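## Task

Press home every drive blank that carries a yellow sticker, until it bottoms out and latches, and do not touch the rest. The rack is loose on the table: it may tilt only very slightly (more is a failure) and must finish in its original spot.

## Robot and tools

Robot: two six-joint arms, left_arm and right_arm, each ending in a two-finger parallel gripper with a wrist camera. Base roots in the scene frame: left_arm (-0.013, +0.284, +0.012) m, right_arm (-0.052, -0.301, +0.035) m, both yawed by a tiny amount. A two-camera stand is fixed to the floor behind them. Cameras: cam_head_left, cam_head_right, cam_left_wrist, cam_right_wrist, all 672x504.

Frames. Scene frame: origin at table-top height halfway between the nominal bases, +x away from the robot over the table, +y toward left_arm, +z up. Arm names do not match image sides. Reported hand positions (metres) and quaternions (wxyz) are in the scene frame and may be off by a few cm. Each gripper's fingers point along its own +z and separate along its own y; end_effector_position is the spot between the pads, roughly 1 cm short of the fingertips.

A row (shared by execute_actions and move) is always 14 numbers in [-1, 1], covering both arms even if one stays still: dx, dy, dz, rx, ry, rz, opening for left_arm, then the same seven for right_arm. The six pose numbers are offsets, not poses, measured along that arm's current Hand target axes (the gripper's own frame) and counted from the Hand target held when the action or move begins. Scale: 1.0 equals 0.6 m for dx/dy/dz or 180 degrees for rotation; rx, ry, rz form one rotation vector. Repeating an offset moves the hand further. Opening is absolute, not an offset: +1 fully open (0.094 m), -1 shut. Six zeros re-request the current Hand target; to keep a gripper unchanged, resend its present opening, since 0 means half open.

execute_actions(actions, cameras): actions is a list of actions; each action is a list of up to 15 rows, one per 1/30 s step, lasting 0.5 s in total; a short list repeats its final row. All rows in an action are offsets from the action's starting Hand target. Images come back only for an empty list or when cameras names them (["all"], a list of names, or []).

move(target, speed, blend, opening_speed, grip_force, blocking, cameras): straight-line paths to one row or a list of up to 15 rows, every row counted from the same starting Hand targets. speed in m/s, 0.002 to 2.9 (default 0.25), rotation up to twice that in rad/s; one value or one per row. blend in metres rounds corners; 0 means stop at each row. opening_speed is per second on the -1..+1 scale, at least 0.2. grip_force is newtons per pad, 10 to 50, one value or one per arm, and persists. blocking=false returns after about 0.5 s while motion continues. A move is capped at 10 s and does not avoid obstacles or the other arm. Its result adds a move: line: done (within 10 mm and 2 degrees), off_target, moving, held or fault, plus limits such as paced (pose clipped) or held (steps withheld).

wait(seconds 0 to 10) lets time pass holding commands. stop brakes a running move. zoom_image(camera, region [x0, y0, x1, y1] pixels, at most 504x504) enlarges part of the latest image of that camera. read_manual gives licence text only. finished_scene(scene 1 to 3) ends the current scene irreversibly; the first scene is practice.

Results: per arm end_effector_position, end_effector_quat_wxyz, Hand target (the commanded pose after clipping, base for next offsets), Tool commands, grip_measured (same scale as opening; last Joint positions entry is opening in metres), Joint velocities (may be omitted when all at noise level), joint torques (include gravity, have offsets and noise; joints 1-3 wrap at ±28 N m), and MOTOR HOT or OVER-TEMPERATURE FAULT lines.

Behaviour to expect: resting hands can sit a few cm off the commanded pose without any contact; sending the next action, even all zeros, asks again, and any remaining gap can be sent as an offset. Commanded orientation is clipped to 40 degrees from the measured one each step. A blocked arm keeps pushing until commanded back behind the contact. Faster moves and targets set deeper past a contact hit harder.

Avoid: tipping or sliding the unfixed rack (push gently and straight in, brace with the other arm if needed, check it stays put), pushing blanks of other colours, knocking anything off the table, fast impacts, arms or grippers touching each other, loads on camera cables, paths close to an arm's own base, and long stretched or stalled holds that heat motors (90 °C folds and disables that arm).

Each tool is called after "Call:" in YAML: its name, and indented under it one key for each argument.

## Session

Call:
execute_actions:
  actions: []

Call:
zoom_image:
  camera: "cam_head_right"
  region: [190, 70, 500, 240]

Scene clock: 0.00 s.
left_arm: end_effector_position=(+0.3172, +0.2883, +0.3071) grip_measured=+1.000 end_effector_quat_wxyz=(+0.478, -0.116, +0.791, -0.364) | right_arm: end_effector_position=(+0.2194, -0.3113, +0.3402) grip_measured=+1.000 end_effector_quat_wxyz=(+0.569, +0.170, +0.783, +0.184)
Joint positions: left_arm=[0.496 1.041 0.924 -0.35 0.905 -0.418 0.094] | right_arm=[-0.237 0.627 0.815 -0.497 -0.358 0.414 0.094]
Joint velocities: within noise
Joint torques (N m): no reading
Heat: left arm: 29 °C; right arm: 30 °C.
Hand target: left_arm +0.3155, +0.2839, +0.3206; +0.493, -0.095, +0.785, -0.362 | right_arm +0.2186, -0.3117, +0.3463; +0.576, +0.165, +0.780, +0.181
Tool commands: left_gripper/opening=+1.0 right_gripper/opening=+1.0

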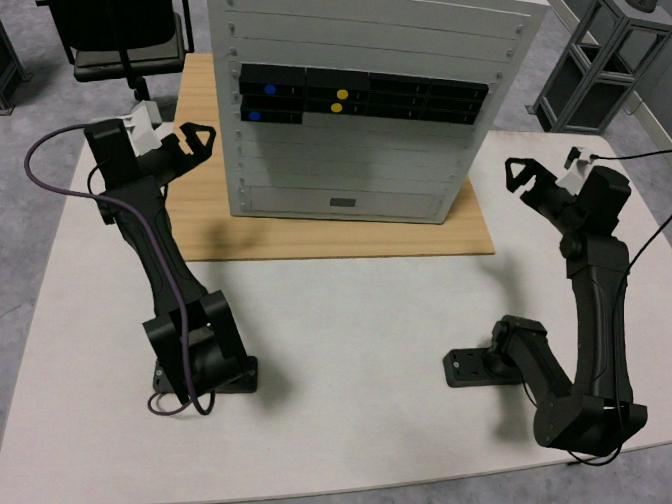

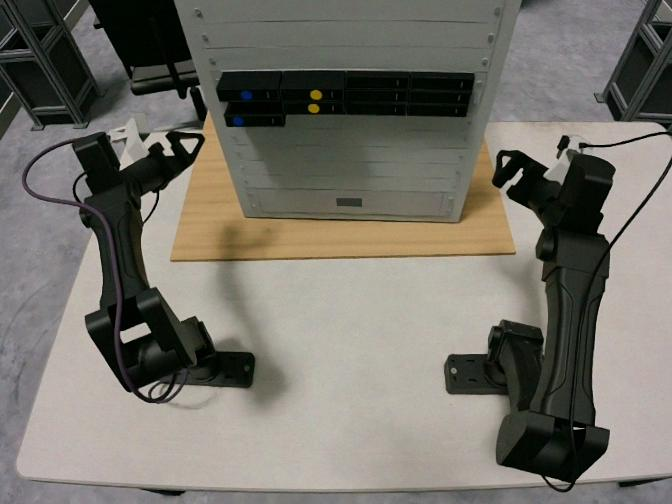

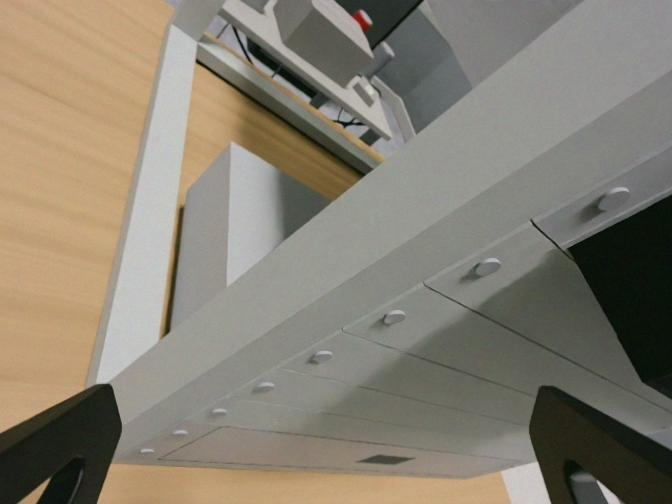

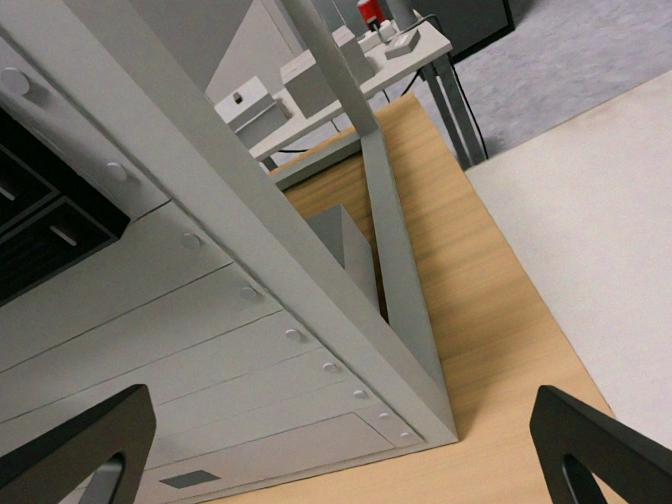

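Scaled by 1.626 from the camera's 672x504 image, which has a finer 960x720 frame.

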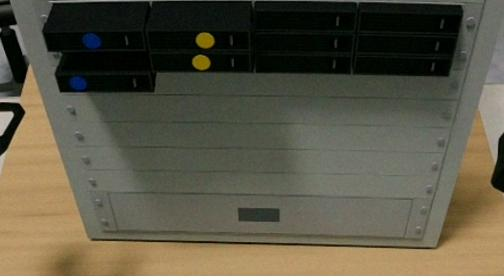

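Call:
move:
  target:
    - [0.046,-0.1425,-0.146,-0.1242,-0.1359,0.2126,-0.95,0,0,0,0,0,0,1]
    - [0.13,-0.451,0,-0.1242,-0.1359,0.2126,-0.95,0,0,0,0,0,0,1]
  cameras: ["all"]
  blend: 0.03

Scene clock: 6.17 s.
left_arm: end_effector_position=(+0.2206, +0.0420, +0.4238) grip_measured=-0.949 end_effector_quat_wxyz=(+0.697, +0.039, +0.716, +0.022) | right_arm: end_effector_position=(+0.2194, -0.3113, +0.3402) grip_measured=+1.000 end_effector_quat_wxyz=(+0.569, +0.170, +0.783, +0.184)
Joint positions: left_arm=[-1.311 1.217 1.215 -0.117 -1.328 -0.028 0.002] | right_arm=[-0.237 0.627 0.815 -0.497 -0.358 0.414 0.094]
Joint torques (N m): left_arm=[-0.27 -3.18 8.35 1.99 -0.24 0.08] | right_arm=[-0.05 0.23 7.32 1.59 -0.08 -0.04]
Heat: left arm: 30 °C; right arm: 31 °C.
Hand target: left_arm +0.2206, +0.0496, +0.4448; +0.707, +0.000, +0.707, +0.000 | right_arm +0.2186, -0.3117, +0.3463; +0.576, +0.165, +0.780, +0.181
Off the commanded pose: left_arm 0.022 m, 5 deg | right_arm 0.006 m, 1 deg.
move: off_target (left_arm)

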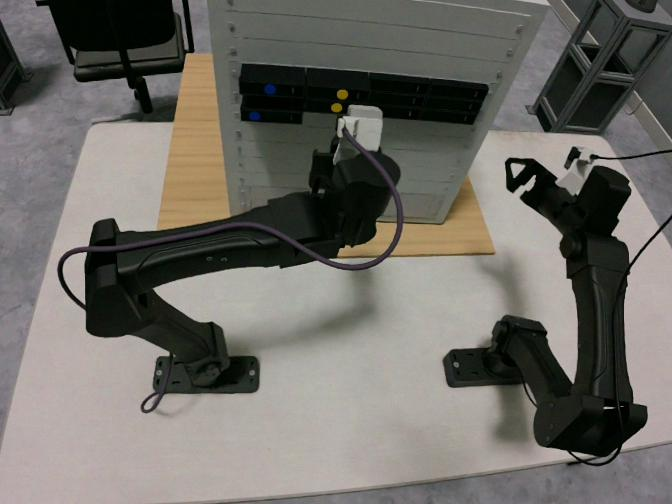

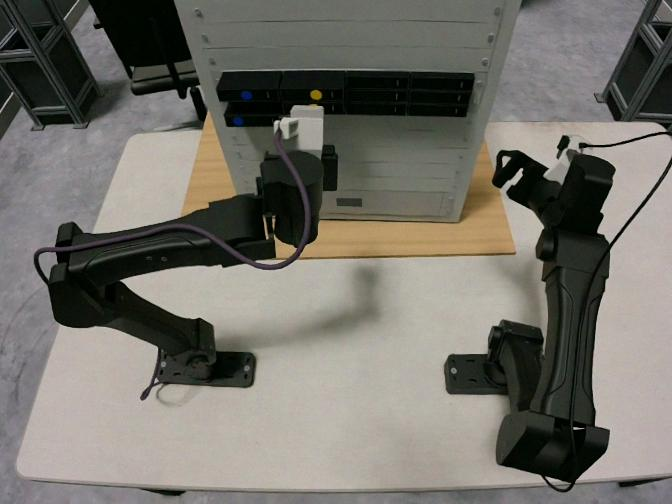

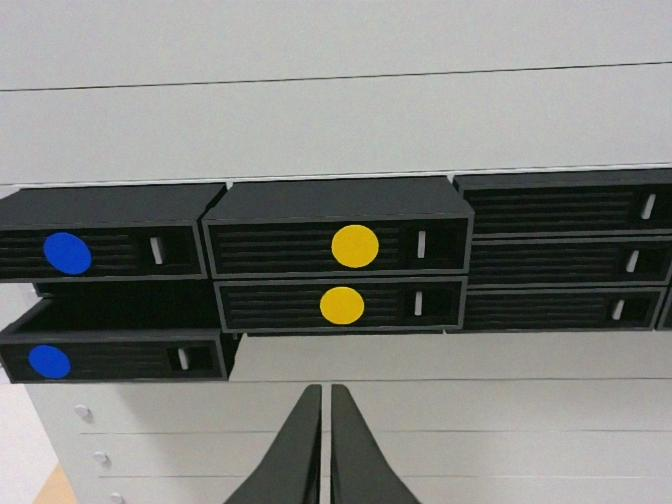

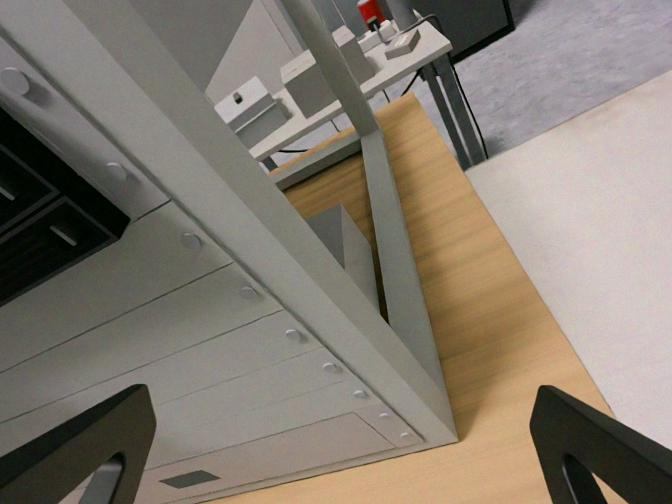

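Call:
move:
  target: [0.02,-0.012,0.08,0,0,0,-0.95,0,0,0,0,0,0,1]
  cameras: ["cam_left_wrist"]
  speed: 0.12

Scene clock: 10.23 s.
left_arm: end_effector_position=(+0.2687, +0.0430, +0.4149) grip_measured=-0.949 end_effector_quat_wxyz=(+0.695, +0.021, +0.718, +0.029) | right_arm: end_effector_position=(+0.2194, -0.3113, +0.3402) grip_measured=+1.000 end_effector_quat_wxyz=(+0.569, +0.170, +0.783, +0.184)
Joint positions: left_arm=[-1.136 1.281 1.215 -0.02 -1.189 -0.008 0.002] | right_arm=[-0.237 0.627 0.815 -0.497 -0.358 0.414 0.094]
Joint torques (N m): left_arm=[0.57 -3.66 7.62 2.09 0.17 0.08] | right_arm=[-0.02 0.23 7.31 1.58 -0.08 -0.04]
Heat: left arm: 30 °C; right arm: 31 °C.
Hand target: left_arm +0.2686, +0.0424, +0.4328; +0.707, +0.000, +0.707, +0.000 | right_arm +0.2186, -0.3117, +0.3463; +0.576, +0.165, +0.780, +0.181
Off the commanded pose: left_arm 0.018 m, 5 deg | right_arm 0.006 m, 1 deg.
move: off_target (left_arm)
Images, in order (width x height): cam_left_wrist 672x504.

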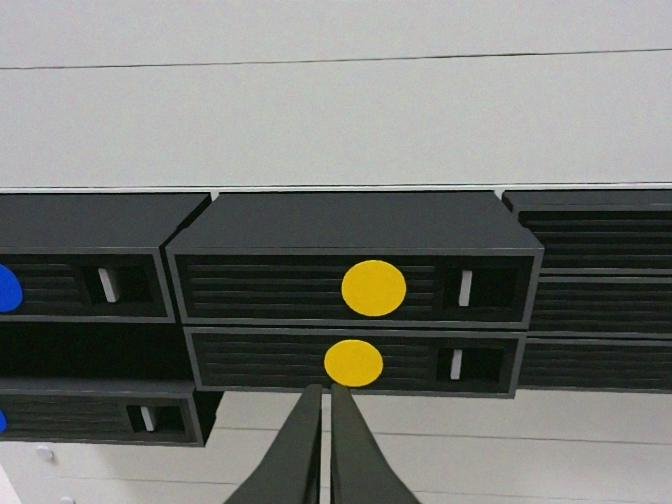

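Call:
move:
  target: [0.0125,-0.013,0.05,0,0,0,-0.95,0,0,0,0,0,0,1]
  cameras: ["cam_left_wrist"]
  speed: 0.1

Scene clock: 12.27 s.
left_arm: end_effector_position=(+0.2982, +0.0361, +0.3993) grip_measured=-0.949 end_effector_quat_wxyz=(+0.690, +0.026, +0.723, +0.034) | right_arm: end_effector_position=(+0.2194, -0.3113, +0.3402) grip_measured=+1.000 end_effector_quat_wxyz=(+0.569, +0.170, +0.783, +0.184)
Joint positions: left_arm=[-1.048 1.347 1.215 0.031 -1.101 -0.005 0.002] | right_arm=[-0.237 0.627 0.815 -0.497 -0.358 0.414 0.094]
Joint torques (N m): left_arm=[0.61 -4.26 9.03 2.18 0.15 0.09] | right_arm=[-0.03 0.23 7.34 1.58 -0.08 -0.04]
Heat: left arm: 30 °C; right arm: 31 °C.
Hand target: left_arm +0.2986, +0.0346, +0.4253; +0.707, +0.000, +0.707, +0.000 | right_arm +0.2186, -0.3117, +0.3463; +0.576, +0.165, +0.780, +0.181
Off the commanded pose: left_arm 0.026 m, 6 deg | right_arm 0.006 m, 1 deg.
move: off_target (left_arm)
Images, in order (width x height): cam_left_wrist 672x504.

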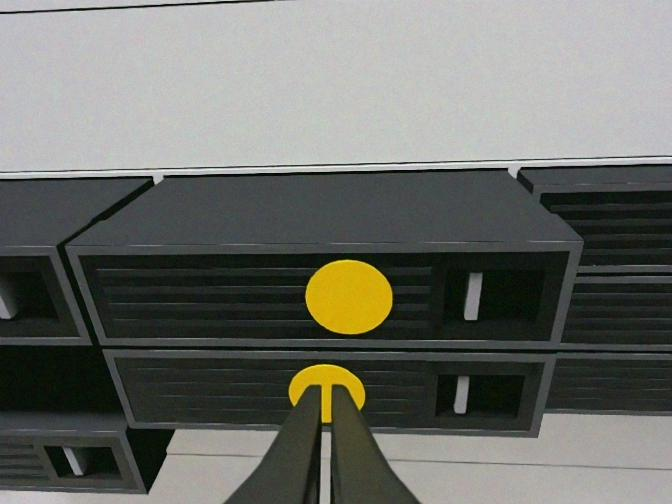

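Call:
move:
  target: [-0.015,0,-0.005,0,0,0,-0.95,0,0,0,0,0,0,1]
  cameras: ["cam_left_wrist"]
  speed: 0.1

Scene clock: 13.90 s.
left_arm: end_effector_position=(+0.2979, +0.0367, +0.4147) grip_measured=-0.949 end_effector_quat_wxyz=(+0.697, +0.014, +0.717, +0.022) | right_arm: end_effector_position=(+0.2194, -0.3113, +0.3402) grip_measured=+1.000 end_effector_quat_wxyz=(+0.569, +0.170, +0.783, +0.184)
Joint positions: left_arm=[-1.048 1.347 1.253 0.031 -1.101 -0.005 0.002] | right_arm=[-0.237 0.627 0.815 -0.497 -0.358 0.414 0.094]
Joint torques (N m): left_arm=[-0.16 -3.96 9.01 1.77 0.09 0.09] | right_arm=[-0.03 0.23 7.32 1.58 -0.08 -0.04]
Heat: left arm: 30 °C; right arm: 32 °C.
Hand target: left_arm +0.2956, +0.0346, +0.4343; +0.707, +0.000, +0.707, +0.000 | right_arm +0.2186, -0.3117, +0.3463; +0.576, +0.165, +0.780, +0.181
Off the commanded pose: left_arm 0.020 m, 3 deg | right_arm 0.006 m, 1 deg.
move: off_target (left_arm)
Images, in order (width x height): cam_left_wrist 672x504.

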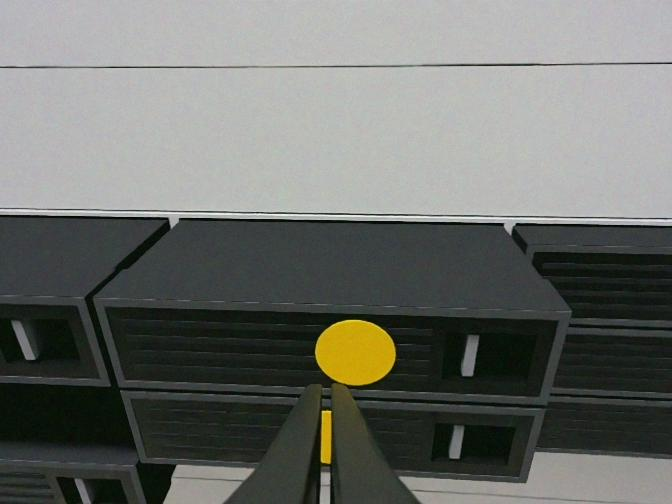

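Call:
move:
  target: [0.008,0,0.015,0,0,0,-0.95,0,0,0,0,0,0,1]
  cameras: ["cam_left_wrist"]
  speed: 0.05

Scene clock: 15.57 s.
left_arm: end_effector_position=(+0.3012, +0.0319, +0.4097) grip_measured=-0.949 end_effector_quat_wxyz=(+0.694, +0.023, +0.719, +0.022) | right_arm: end_effector_position=(+0.2194, -0.3113, +0.3402) grip_measured=+1.000 end_effector_quat_wxyz=(+0.569, +0.170, +0.783, +0.184)
Joint positions: left_arm=[-1.042 1.361 1.253 0.031 -1.083 -0.005 0.002] | right_arm=[-0.237 0.627 0.815 -0.497 -0.358 0.414 0.094]
Joint torques (N m): left_arm=[0.66 -4.23 8.29 2.05 0.16 0.08] | right_arm=[-0.02 0.23 7.32 1.58 -0.08 -0.04]
Heat: left arm: 31 °C; right arm: 32 °C.
Hand target: left_arm +0.3046, +0.0346, +0.4295; +0.707, +0.000, +0.707, +0.000 | right_arm +0.2186, -0.3117, +0.3463; +0.576, +0.165, +0.780, +0.181
Off the commanded pose: left_arm 0.020 m, 4 deg | right_arm 0.006 m, 1 deg.
move: off_target (left_arm)
Images, in order (width x height): cam_left_wrist 672x504.

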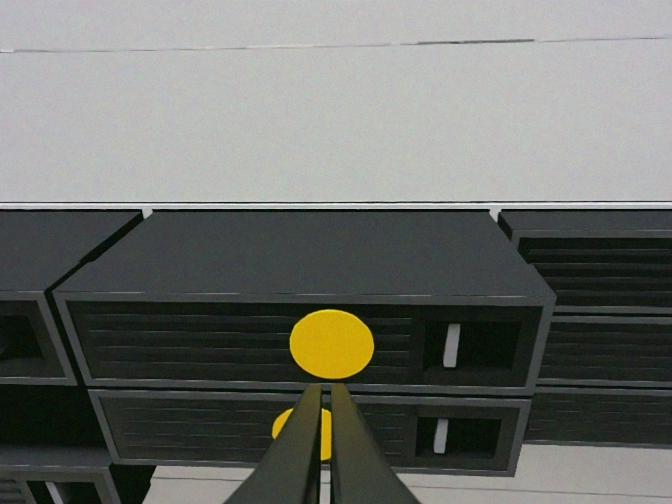

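Call:
move:
  target: [0.006,0.006,0.02,0,0,0,-0.95,0,0,0,0,0,0,1]
  cameras: ["cam_left_wrist"]
  speed: 0.05

Scene clock: 17.00 s.
left_arm: end_effector_position=(+0.3124, +0.0365, +0.4075) grip_measured=-0.949 end_effector_quat_wxyz=(+0.692, +0.023, +0.721, +0.023) | right_arm: end_effector_position=(+0.2194, -0.3113, +0.3402) grip_measured=+1.000 end_effector_quat_wxyz=(+0.569, +0.170, +0.783, +0.184)
Joint positions: left_arm=[-1.001 1.367 1.253 0.034 -1.043 -0.005 0.002] | right_arm=[-0.237 0.627 0.815 -0.497 -0.358 0.414 0.094]
Joint torques (N m): left_arm=[0.8 -4.15 7.87 2.2 0.18 0.09] | right_arm=[-0.05 0.23 7.32 1.59 -0.08 -0.04]
Heat: left arm: 31 °C; right arm: 32 °C.
Hand target: left_arm +0.3166, +0.0382, +0.4259; +0.707, +0.000, +0.707, +0.000 | right_arm +0.2186, -0.3117, +0.3463; +0.576, +0.165, +0.780, +0.181
Off the commanded pose: left_arm 0.019 m, 4 deg | right_arm 0.006 m, 1 deg.
move: off_target (left_arm)
Images, in order (width x height): cam_left_wrist 672x504.

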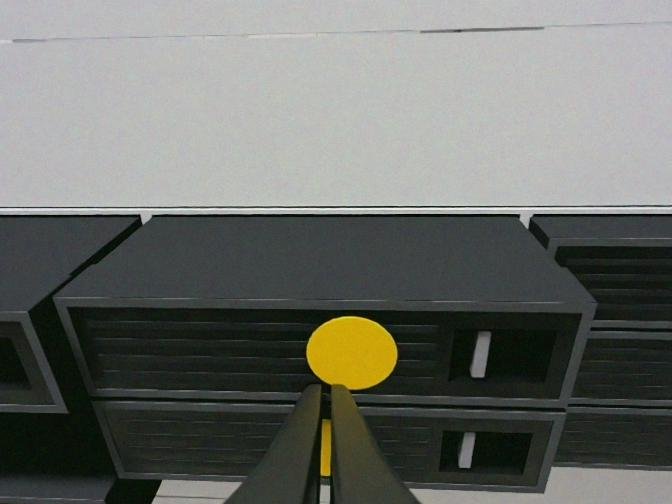

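Call:
move:
  target: [0.003,0,0.03,0,0,0,-0.95,0,0,0,0,0,0,1]
  cameras: ["cam_left_wrist"]
  speed: 0.04

Scene clock: 19.13 s.
left_arm: end_effector_position=(+0.3306, +0.0368, +0.3964) grip_measured=-0.949 end_effector_quat_wxyz=(+0.686, +0.029, +0.726, +0.029) | right_arm: end_effector_position=(+0.2194, -0.3113, +0.3402) grip_measured=+1.000 end_effector_quat_wxyz=(+0.569, +0.170, +0.783, +0.184)
Joint positions: left_arm=[-0.947 1.401 1.253 0.046 -0.989 -0.004 0.002] | right_arm=[-0.237 0.627 0.815 -0.497 -0.358 0.414 0.094]
Joint torques (N m): left_arm=[0.69 -4.63 9.22 2.28 0.17 0.1] | right_arm=[-0.03 0.21 7.34 1.59 -0.08 -0.04]
Heat: left arm: 31 °C; right arm: 32 °C.
Hand target: left_arm +0.3346, +0.0382, +0.4241; +0.707, +0.000, +0.707, +0.000 | right_arm +0.2186, -0.3117, +0.3463; +0.576, +0.165, +0.780, +0.181
Off the commanded pose: left_arm 0.028 m, 6 deg | right_arm 0.006 m, 1 deg.
move: off_target (left_arm)
Images, in order (width x height): cam_left_wrist 672x504.

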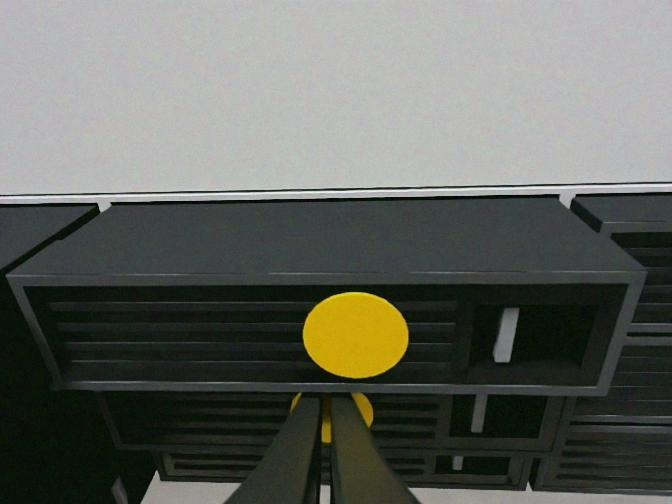

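Call:
move:
  target:
    - [0,0,-0.06,0,0,0,-0.95,0,0,0,0,0,0,1]
    - [-0.028,-0.003,-0.045,0,0,0,-0.95,0,0,0,0,0,0,1]
  cameras: ["cam_left_wrist"]
  speed: 0.08
  blend: 0.004

Scene clock: 21.33 s.
left_arm: end_effector_position=(+0.3051, +0.0266, +0.4261) grip_measured=-0.949 end_effector_quat_wxyz=(+0.702, +0.018, +0.712, -0.004) | right_arm: end_effector_position=(+0.2194, -0.3113, +0.3402) grip_measured=+1.000 end_effector_quat_wxyz=(+0.569, +0.170, +0.783, +0.184)
Joint positions: left_arm=[-1.03 1.372 1.298 0.046 -1.041 -0.004 0.002] | right_arm=[-0.237 0.627 0.815 -0.497 -0.358 0.414 0.094]
Joint torques (N m): left_arm=[0.81 -4.48 8.92 1.4 -0.09 0.07] | right_arm=[-0.03 0.23 7.32 1.58 -0.08 -0.04]
Heat: left arm: 31 °C; right arm: 32 °C.
Hand target: left_arm +0.3076, +0.0364, +0.4409; +0.707, +0.000, +0.707, +0.000 | right_arm +0.2186, -0.3117, +0.3463; +0.576, +0.165, +0.780, +0.181
Off the commanded pose: left_arm 0.018 m, 2 deg | right_arm 0.006 m, 1 deg.
move: off_target (left_arm)
Images, in order (width x height): cam_left_wrist 672x504.

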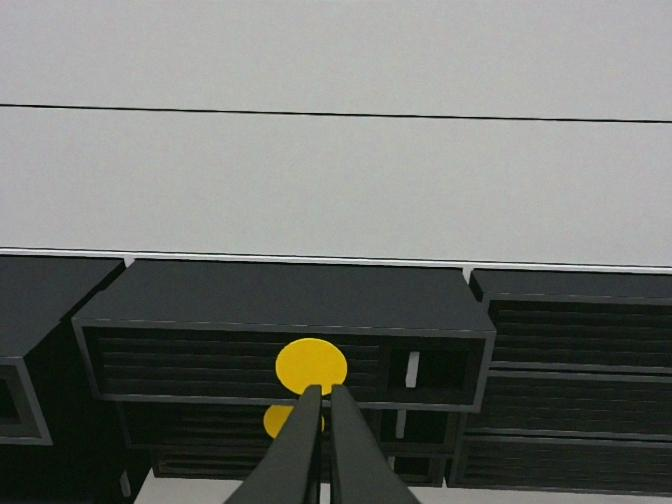

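Call:
move:
  target: [0.006,0.015,0.03,0,0,0,-0.95,0,0,0,0,0,0,1]
  cameras: ["cam_left_wrist"]
  speed: 0.06

Scene clock: 23.03 s.
left_arm: end_effector_position=(+0.3255, +0.0483, +0.4260) grip_measured=-0.949 end_effector_quat_wxyz=(+0.702, -0.001, +0.712, +0.015) | right_arm: end_effector_position=(+0.2194, -0.3113, +0.3402) grip_measured=+1.000 end_effector_quat_wxyz=(+0.569, +0.170, +0.783, +0.184)
Joint positions: left_arm=[-0.947 1.372 1.298 0.046 -1.011 -0.004 0.002] | right_arm=[-0.237 0.627 0.815 -0.497 -0.358 0.414 0.094]
Joint torques (N m): left_arm=[0.66 -4.15 8.1 1.56 0.2 0.06] | right_arm=[-0.03 0.23 7.32 1.59 -0.08 -0.04]
Heat: left arm: 31 °C; right arm: 32 °C.
Hand target: left_arm +0.3256, +0.0454, +0.4373; +0.707, +0.000, +0.707, +0.000 | right_arm +0.2186, -0.3117, +0.3463; +0.576, +0.165, +0.780, +0.181
Off the commanded pose: left_arm 0.012 m, 2 deg | right_arm 0.006 m, 1 deg.
move: off_target (left_arm)
Images, in order (width x height): cam_left_wrist 672x504.

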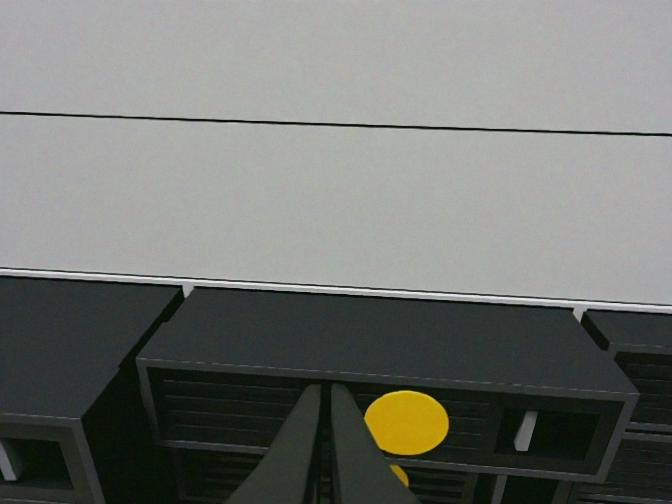

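Call:
move:
  target: [0.005,-0.009,-0.012,0,0,0,-0.95,0,0,0,0,0,0,1]
  cameras: ["cam_left_wrist"]
  speed: 0.06

Scene clock: 24.63 s.
left_arm: end_effector_position=(+0.3211, +0.0421, +0.4260) grip_measured=-0.949 end_effector_quat_wxyz=(+0.702, +0.006, +0.712, +0.008) | right_arm: end_effector_position=(+0.2194, -0.3113, +0.3402) grip_measured=+1.000 end_effector_quat_wxyz=(+0.569, +0.170, +0.783, +0.184)
Joint positions: left_arm=[-0.966 1.372 1.298 0.046 -1.011 -0.004 0.002] | right_arm=[-0.237 0.627 0.815 -0.497 -0.358 0.414 0.094]
Joint torques (N m): left_arm=[-0.61 -4.07 7.27 1.7 -0.11 0.06] | right_arm=[-0.03 0.21 7.32 1.59 -0.08 -0.04]
Heat: left arm: 31 °C; right arm: 32 °C.
Hand target: left_arm +0.3184, +0.0400, +0.4343; +0.707, +0.000, +0.707, +0.000 | right_arm +0.2186, -0.3117, +0.3463; +0.576, +0.165, +0.780, +0.181
Off the commanded pose: left_arm 0.009 m, 1 deg | right_arm 0.006 m, 1 deg.
move: done
Images, in order (width x height): cam_left_wrist 672x504.

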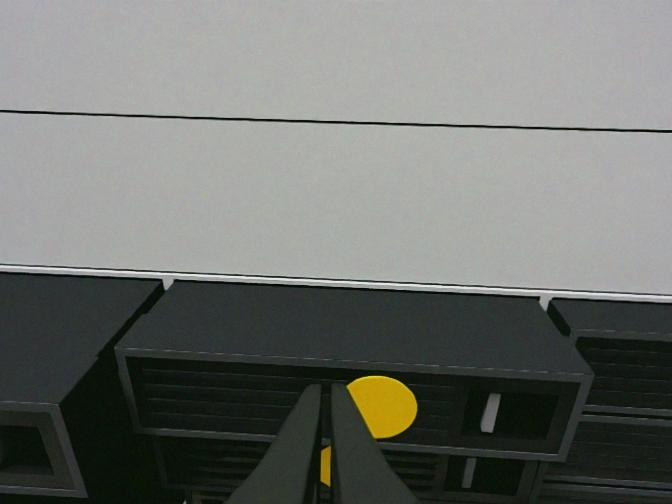

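Call:
move:
  target: [0.003,-0.004,0.02,0,0,0,-0.95,0,0,0,0,0,0,1]
  cameras: ["cam_left_wrist"]
  speed: 0.06

Scene clock: 26.40 s.
left_arm: end_effector_position=(+0.3266, +0.0337, +0.4146) grip_measured=-0.949 end_effector_quat_wxyz=(+0.696, +0.018, +0.718, +0.015) | right_arm: end_effector_position=(+0.2194, -0.3113, +0.3402) grip_measured=+1.000 end_effector_quat_wxyz=(+0.569, +0.170, +0.783, +0.184)
Joint positions: left_arm=[-0.962 1.403 1.298 0.046 -1 -0.004 0.002] | right_arm=[-0.237 0.627 0.815 -0.497 -0.358 0.414 0.094]
Joint torques (N m): left_arm=[0.75 -4.49 8.5 1.92 0.17 0.06] | right_arm=[-0.03 0.23 7.32 1.58 -0.08 -0.04]
Heat: left arm: 31 °C; right arm: 32 °C.
Hand target: left_arm +0.3304, +0.0376, +0.4325; +0.707, +0.000, +0.707, +0.000 | right_arm +0.2186, -0.3117, +0.3463; +0.576, +0.165, +0.780, +0.181
Off the commanded pose: left_arm 0.019 m, 3 deg | right_arm 0.006 m, 1 deg.
move: off_target (left_arm)
Images, in order (width x height): cam_left_wrist 672x504.

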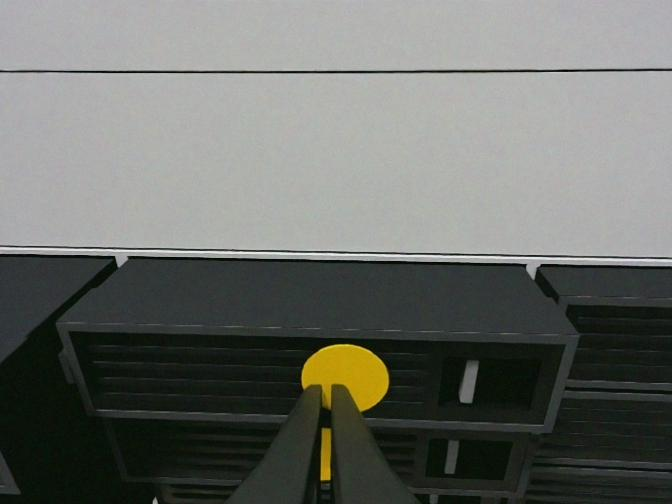

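Call:
move:
  target: [-0.004,0.002,0.025,0,0,0,-0.95,0,0,0,0,0,0,1]
  cameras: ["cam_left_wrist"]
  speed: 0.05

Scene clock: 27.93 s.
left_arm: end_effector_position=(+0.3404, +0.0361, +0.4153) grip_measured=-0.949 end_effector_quat_wxyz=(+0.695, +0.016, +0.719, +0.016) | right_arm: end_effector_position=(+0.2194, -0.3113, +0.3402) grip_measured=+1.000 end_effector_quat_wxyz=(+0.569, +0.170, +0.783, +0.184)
Joint positions: left_arm=[-0.921 1.427 1.322 0.046 -0.963 -0.004 0.002] | right_arm=[-0.237 0.627 0.815 -0.497 -0.358 0.414 0.094]
Joint torques (N m): left_arm=[1.07 -4.41 9.13 1.84 0.19 0.08] | right_arm=[-0.03 0.21 7.31 1.58 -0.09 -0.03]
Heat: left arm: 31 °C; right arm: 32 °C.
Hand target: left_arm +0.3454, +0.0388, +0.4349; +0.707, +0.000, +0.707, +0.000 | right_arm +0.2186, -0.3117, +0.3463; +0.576, +0.165, +0.780, +0.181
Off the commanded pose: left_arm 0.020 m, 3 deg | right_arm 0.006 m, 1 deg.
move: off_target (left_arm)
Images, in order (width x height): cam_left_wrist 672x504.

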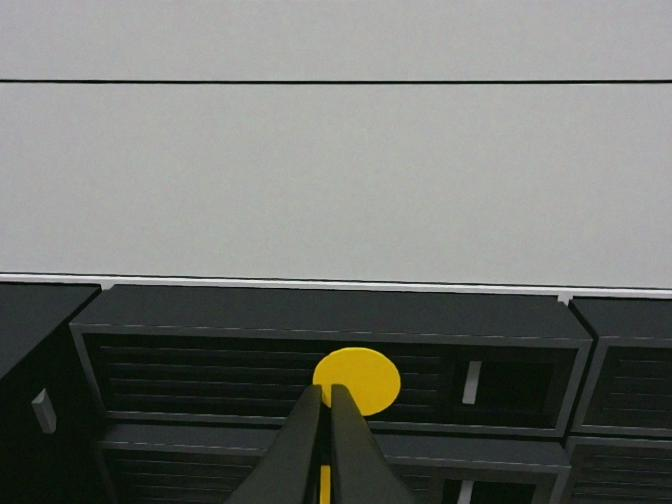

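Call:
move:
  target: [-0.004,0,0.02,0,0,0,-0.95,0,0,0,0,0,0,1]
  cameras: []
  speed: 0.04

Call:
move:
  target: [-0.002,0,0.018,0,0,0,-0.95,0,0,0,0,0,0,1]
  cameras: ["cam_left_wrist"]
  speed: 0.04

Scene clock: 29.80 s.
left_arm: end_effector_position=(+0.3431, +0.0356, +0.4168) grip_measured=-0.949 end_effector_quat_wxyz=(+0.696, +0.015, +0.718, +0.015) | right_arm: end_effector_position=(+0.2194, -0.3113, +0.3402) grip_measured=+1.000 end_effector_quat_wxyz=(+0.569, +0.170, +0.783, +0.184)
Joint positions: left_arm=[-0.915 1.435 1.333 0.046 -0.957 -0.002 0.002] | right_arm=[-0.237 0.627 0.815 -0.497 -0.358 0.414 0.094]
Joint torques (N m): left_arm=[3.12 -3.12 10.65 1.81 0.39 0.08] | right_arm=[-0.08 0.23 7.32 1.59 -0.08 -0.05]
Heat: left arm: 31 °C; right arm: 33 °C.
Hand target: left_arm +0.3574, +0.0388, +0.4373; +0.707, +0.000, +0.707, +0.000 | right_arm +0.2186, -0.3117, +0.3463; +0.576, +0.165, +0.780, +0.181
Off the commanded pose: left_arm 0.025 m, 3 deg | right_arm 0.006 m, 1 deg.
move: off_target (left_arm)
No camera images: "cameras" was empty.

Scene clock: 30.97 s.
left_arm: end_effector_position=(+0.3433, +0.0355, +0.4170) grip_measured=-0.949 end_effector_quat_wxyz=(+0.693, +0.018, +0.720, +0.019) | right_arm: end_effector_position=(+0.2194, -0.3113, +0.3402) grip_measured=+1.000 end_effector_quat_wxyz=(+0.569, +0.170, +0.783, +0.184)
Joint positions: left_arm=[-0.915 1.438 1.344 0.028 -0.958 -0.001 0.002] | right_arm=[-0.237 0.627 0.815 -0.497 -0.358 0.414 0.094]
Joint torques (N m): left_arm=[5.31 -2.09 11.21 2.07 0.66 0.1] | right_arm=[-0.03 0.23 7.34 1.59 -0.08 -0.05]
Heat: left arm: 31 °C; right arm: 33 °C.
Hand target: left_arm +0.3682, +0.0388, +0.4385; +0.707, +0.000, +0.707, +0.000 | right_arm +0.2186, -0.3117, +0.3463; +0.576, +0.165, +0.780, +0.181
Off the commanded pose: left_arm 0.033 m, 4 deg | right_arm 0.006 m, 1 deg.
move: off_target (left_arm)
Images, in order (width x height): cam_left_wrist 672x504.

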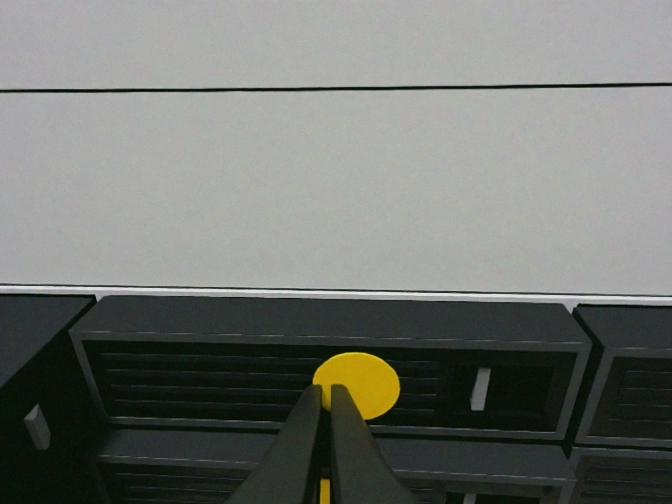

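Call:
move:
  target:
    - [0,0,-0.07,0,0,0,-0.95,0,0,0,0,0,0,1]
    - [0.04,-0.003,-0.06,0,0,0,-0.95,0,0,0,0,0,0,1]
  cameras: ["cam_left_wrist"]
  speed: 0.08
  blend: 0.004

Scene clock: 33.37 s.
left_arm: end_effector_position=(+0.3338, +0.0270, +0.3945) grip_measured=-0.949 end_effector_quat_wxyz=(+0.687, +0.036, +0.725, +0.021) | right_arm: end_effector_position=(+0.2194, -0.3113, +0.3402) grip_measured=+1.000 end_effector_quat_wxyz=(+0.569, +0.170, +0.783, +0.184)
Joint positions: left_arm=[-0.949 1.426 1.264 0.064 -0.969 -0.001 0.002] | right_arm=[-0.237 0.627 0.815 -0.497 -0.358 0.414 0.094]
Joint torques (N m): left_arm=[0.05 -6.76 5.89 2.39 -0.11 -0.03] | right_arm=[-0.05 0.21 7.34 1.58 -0.08 -0.04]
Heat: left arm: 31 °C; right arm: 33 °C.
Hand target: left_arm +0.3322, +0.0370, +0.4145; +0.707, +0.000, +0.707, +0.000 | right_arm +0.2186, -0.3117, +0.3463; +0.576, +0.165, +0.780, +0.181
Off the commanded pose: left_arm 0.022 m, 6 deg | right_arm 0.006 m, 1 deg.
move: off_target (left_arm)
Images, in order (width x height): cam_left_wrist 672x504.

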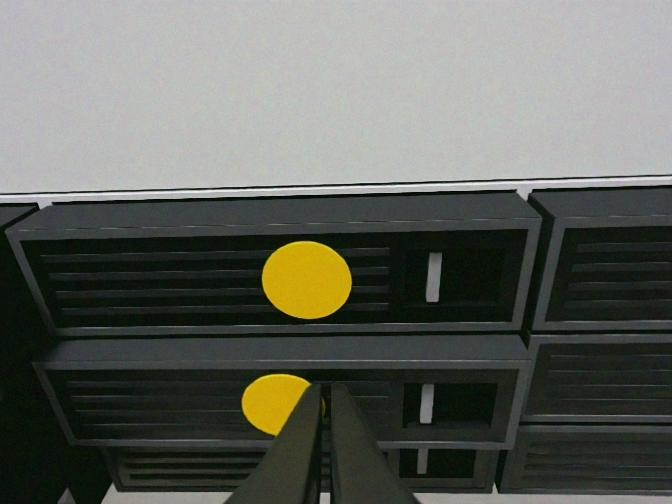

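Call:
move:
  target:
    - [0,0.014,-0.003,0,0,0,-0.95,0,0,0,0,0,0,1]
    - [-0.006,0.014,0.043,0,0,0,-0.95,0,0,0,0,0,0,1]
  cameras: ["cam_left_wrist"]
  speed: 0.05
  blend: 0.003

Scene clock: 35.23 s.
left_arm: end_effector_position=(+0.3429, +0.0400, +0.3931) grip_measured=-0.949 end_effector_quat_wxyz=(+0.687, +0.029, +0.726, +0.023) | right_arm: end_effector_position=(+0.2194, -0.3113, +0.3402) grip_measured=+1.000 end_effector_quat_wxyz=(+0.569, +0.170, +0.783, +0.184)
Joint positions: left_arm=[-0.904 1.412 1.246 0.074 -0.939 -0.001 0.002] | right_arm=[-0.237 0.627 0.815 -0.497 -0.358 0.414 0.094]
Joint torques (N m): left_arm=[3.36 -3.7 9.59 2.36 0.33 0.06] | right_arm=[-0.05 0.24 7.34 1.58 -0.08 -0.04]
Heat: left arm: 31 °C; right arm: 33 °C.
Hand target: left_arm +0.3580, +0.0454, +0.4181; +0.707, +0.000, +0.707, +0.000 | right_arm +0.2186, -0.3117, +0.3463; +0.576, +0.165, +0.780, +0.181
Off the commanded pose: left_arm 0.030 m, 5 deg | right_arm 0.006 m, 1 deg.
move: off_target (left_arm)
Images, in order (width x height): cam_left_wrist 672x504.

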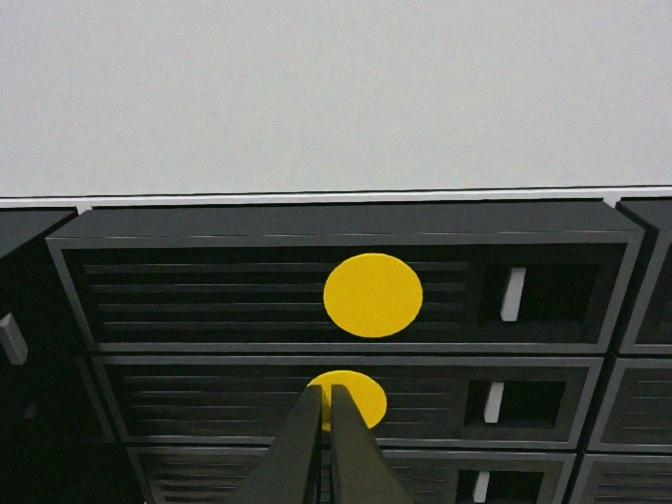

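Near the stop; press further, then re-press row 1's level later if needed.

Call:
move:
  target: [0,0,0.022,0,0,0,-0.95,0,0,0,0,0,0,1]
  cameras: ["cam_left_wrist"]
  speed: 0.04

Call:
move:
  target:
    - [0,0,-0.16,0,0,0,-0.95,0,0,0,0,0,0,1]
    - [-0.03,0.08,-0.23,0,0,0,-0.95,0,0,0,0,0,0,1]
  cameras: ["all"]
  blend: 0.02
  speed: 0.15

Scene clock: 36.80 s.
left_arm: end_effector_position=(+0.3433, +0.0397, +0.3937) grip_measured=-0.949 end_effector_quat_wxyz=(+0.687, +0.030, +0.725, +0.022) | right_arm: end_effector_position=(+0.2194, -0.3113, +0.3402) grip_measured=+1.000 end_effector_quat_wxyz=(+0.569, +0.170, +0.783, +0.184)
Joint positions: left_arm=[-0.903 1.412 1.247 0.074 -0.934 0.001 0.002] | right_arm=[-0.237 0.627 0.815 -0.497 -0.358 0.414 0.094]
Joint torques (N m): left_arm=[5.89 -1.95 10.81 2.45 0.61 0.07] | right_arm=[-0.05 0.23 7.32 1.58 -0.09 -0.03]
Heat: left arm: 32 °C; right arm: 33 °C.
Hand target: left_arm +0.3712, +0.0454, +0.4181; +0.707, +0.000, +0.707, +0.000 | right_arm +0.2186, -0.3117, +0.3463; +0.576, +0.165, +0.780, +0.181
Off the commanded pose: left_arm 0.038 m, 5 deg | right_arm 0.006 m, 1 deg.
move: off_target (left_arm)
Images, in order (width x height): cam_left_wrist 672x504.

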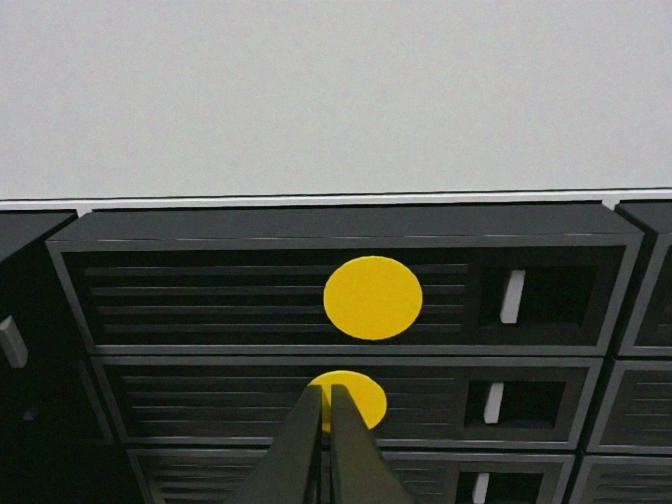

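Scene clock: 38.97 s.
left_arm: end_effector_position=(+0.2368, +0.0937, +0.4405) grip_measured=-0.949 end_effector_quat_wxyz=(+0.712, -0.012, +0.702, -0.008) | right_arm: end_effector_position=(+0.2194, -0.3113, +0.3402) grip_measured=+1.000 end_effector_quat_wxyz=(+0.569, +0.170, +0.783, +0.184)
Joint positions: left_arm=[-1.183 1.064 1.121 -0.015 -1.23 0.011 0.002] | right_arm=[-0.237 0.627 0.815 -0.497 -0.358 0.414 0.094]
Joint torques (N m): left_arm=[-0.73 -1.66 5.6 0.95 -0.09 0] | right_arm=[-0.05 0.24 7.34 1.59 -0.08 -0.04]
Heat: left arm: 31 °C; right arm: 33 °C.
Hand target: left_arm +0.2332, +0.0934, +0.4361; +0.707, +0.000, +0.707, +0.000 | right_arm +0.2186, -0.3117, +0.3463; +0.576, +0.165, +0.780, +0.181
Off the commanded pose: left_arm 0.006 m, 2 deg | right_arm 0.006 m, 1 deg.
move: done

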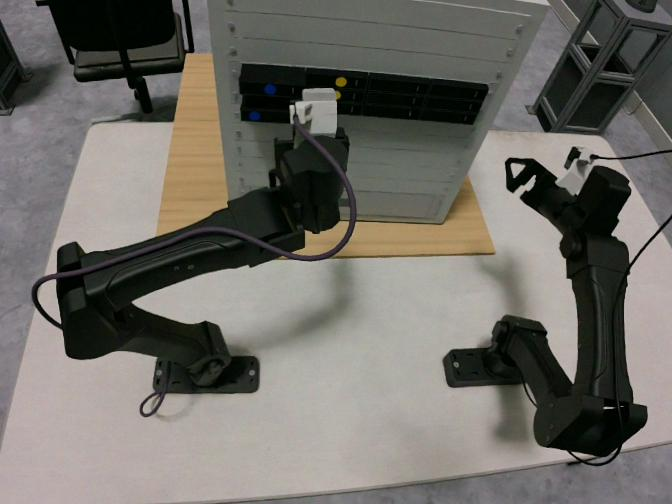

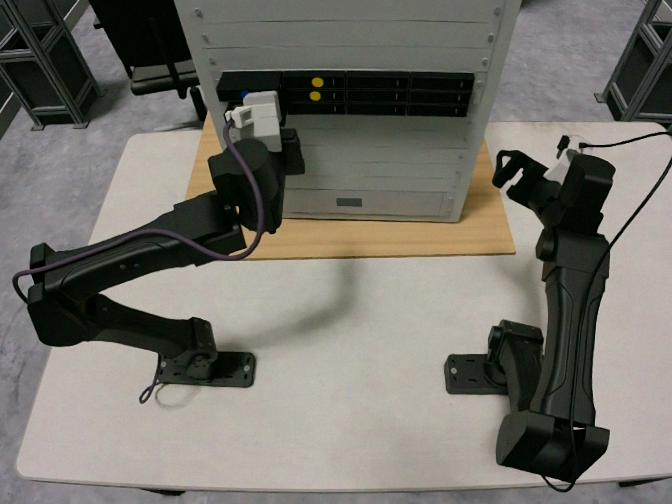

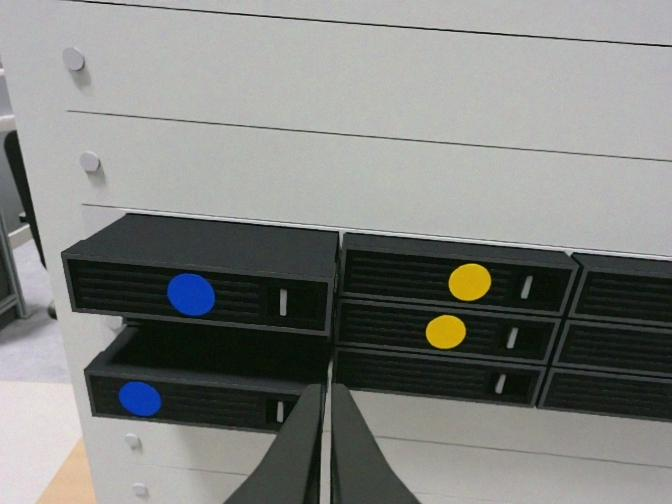

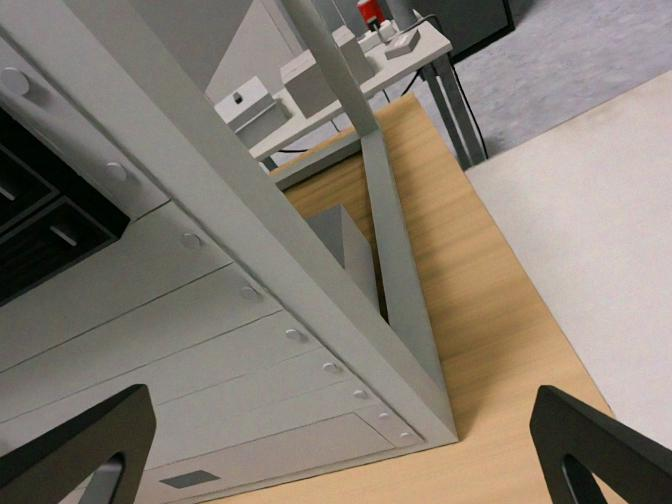

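Call:
zoom_image:
  camera: "cam_left_wrist"
  region: [320, 210, 672, 420]

Scaled by 1.432 from the camera's 672x504 image, which has a finer 960x720 frame.

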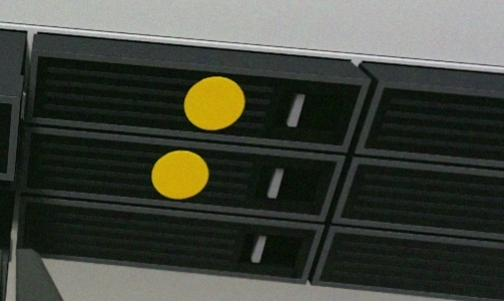

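Call:
finished_scene:
  scene: 2

The scene is finished: the task was done.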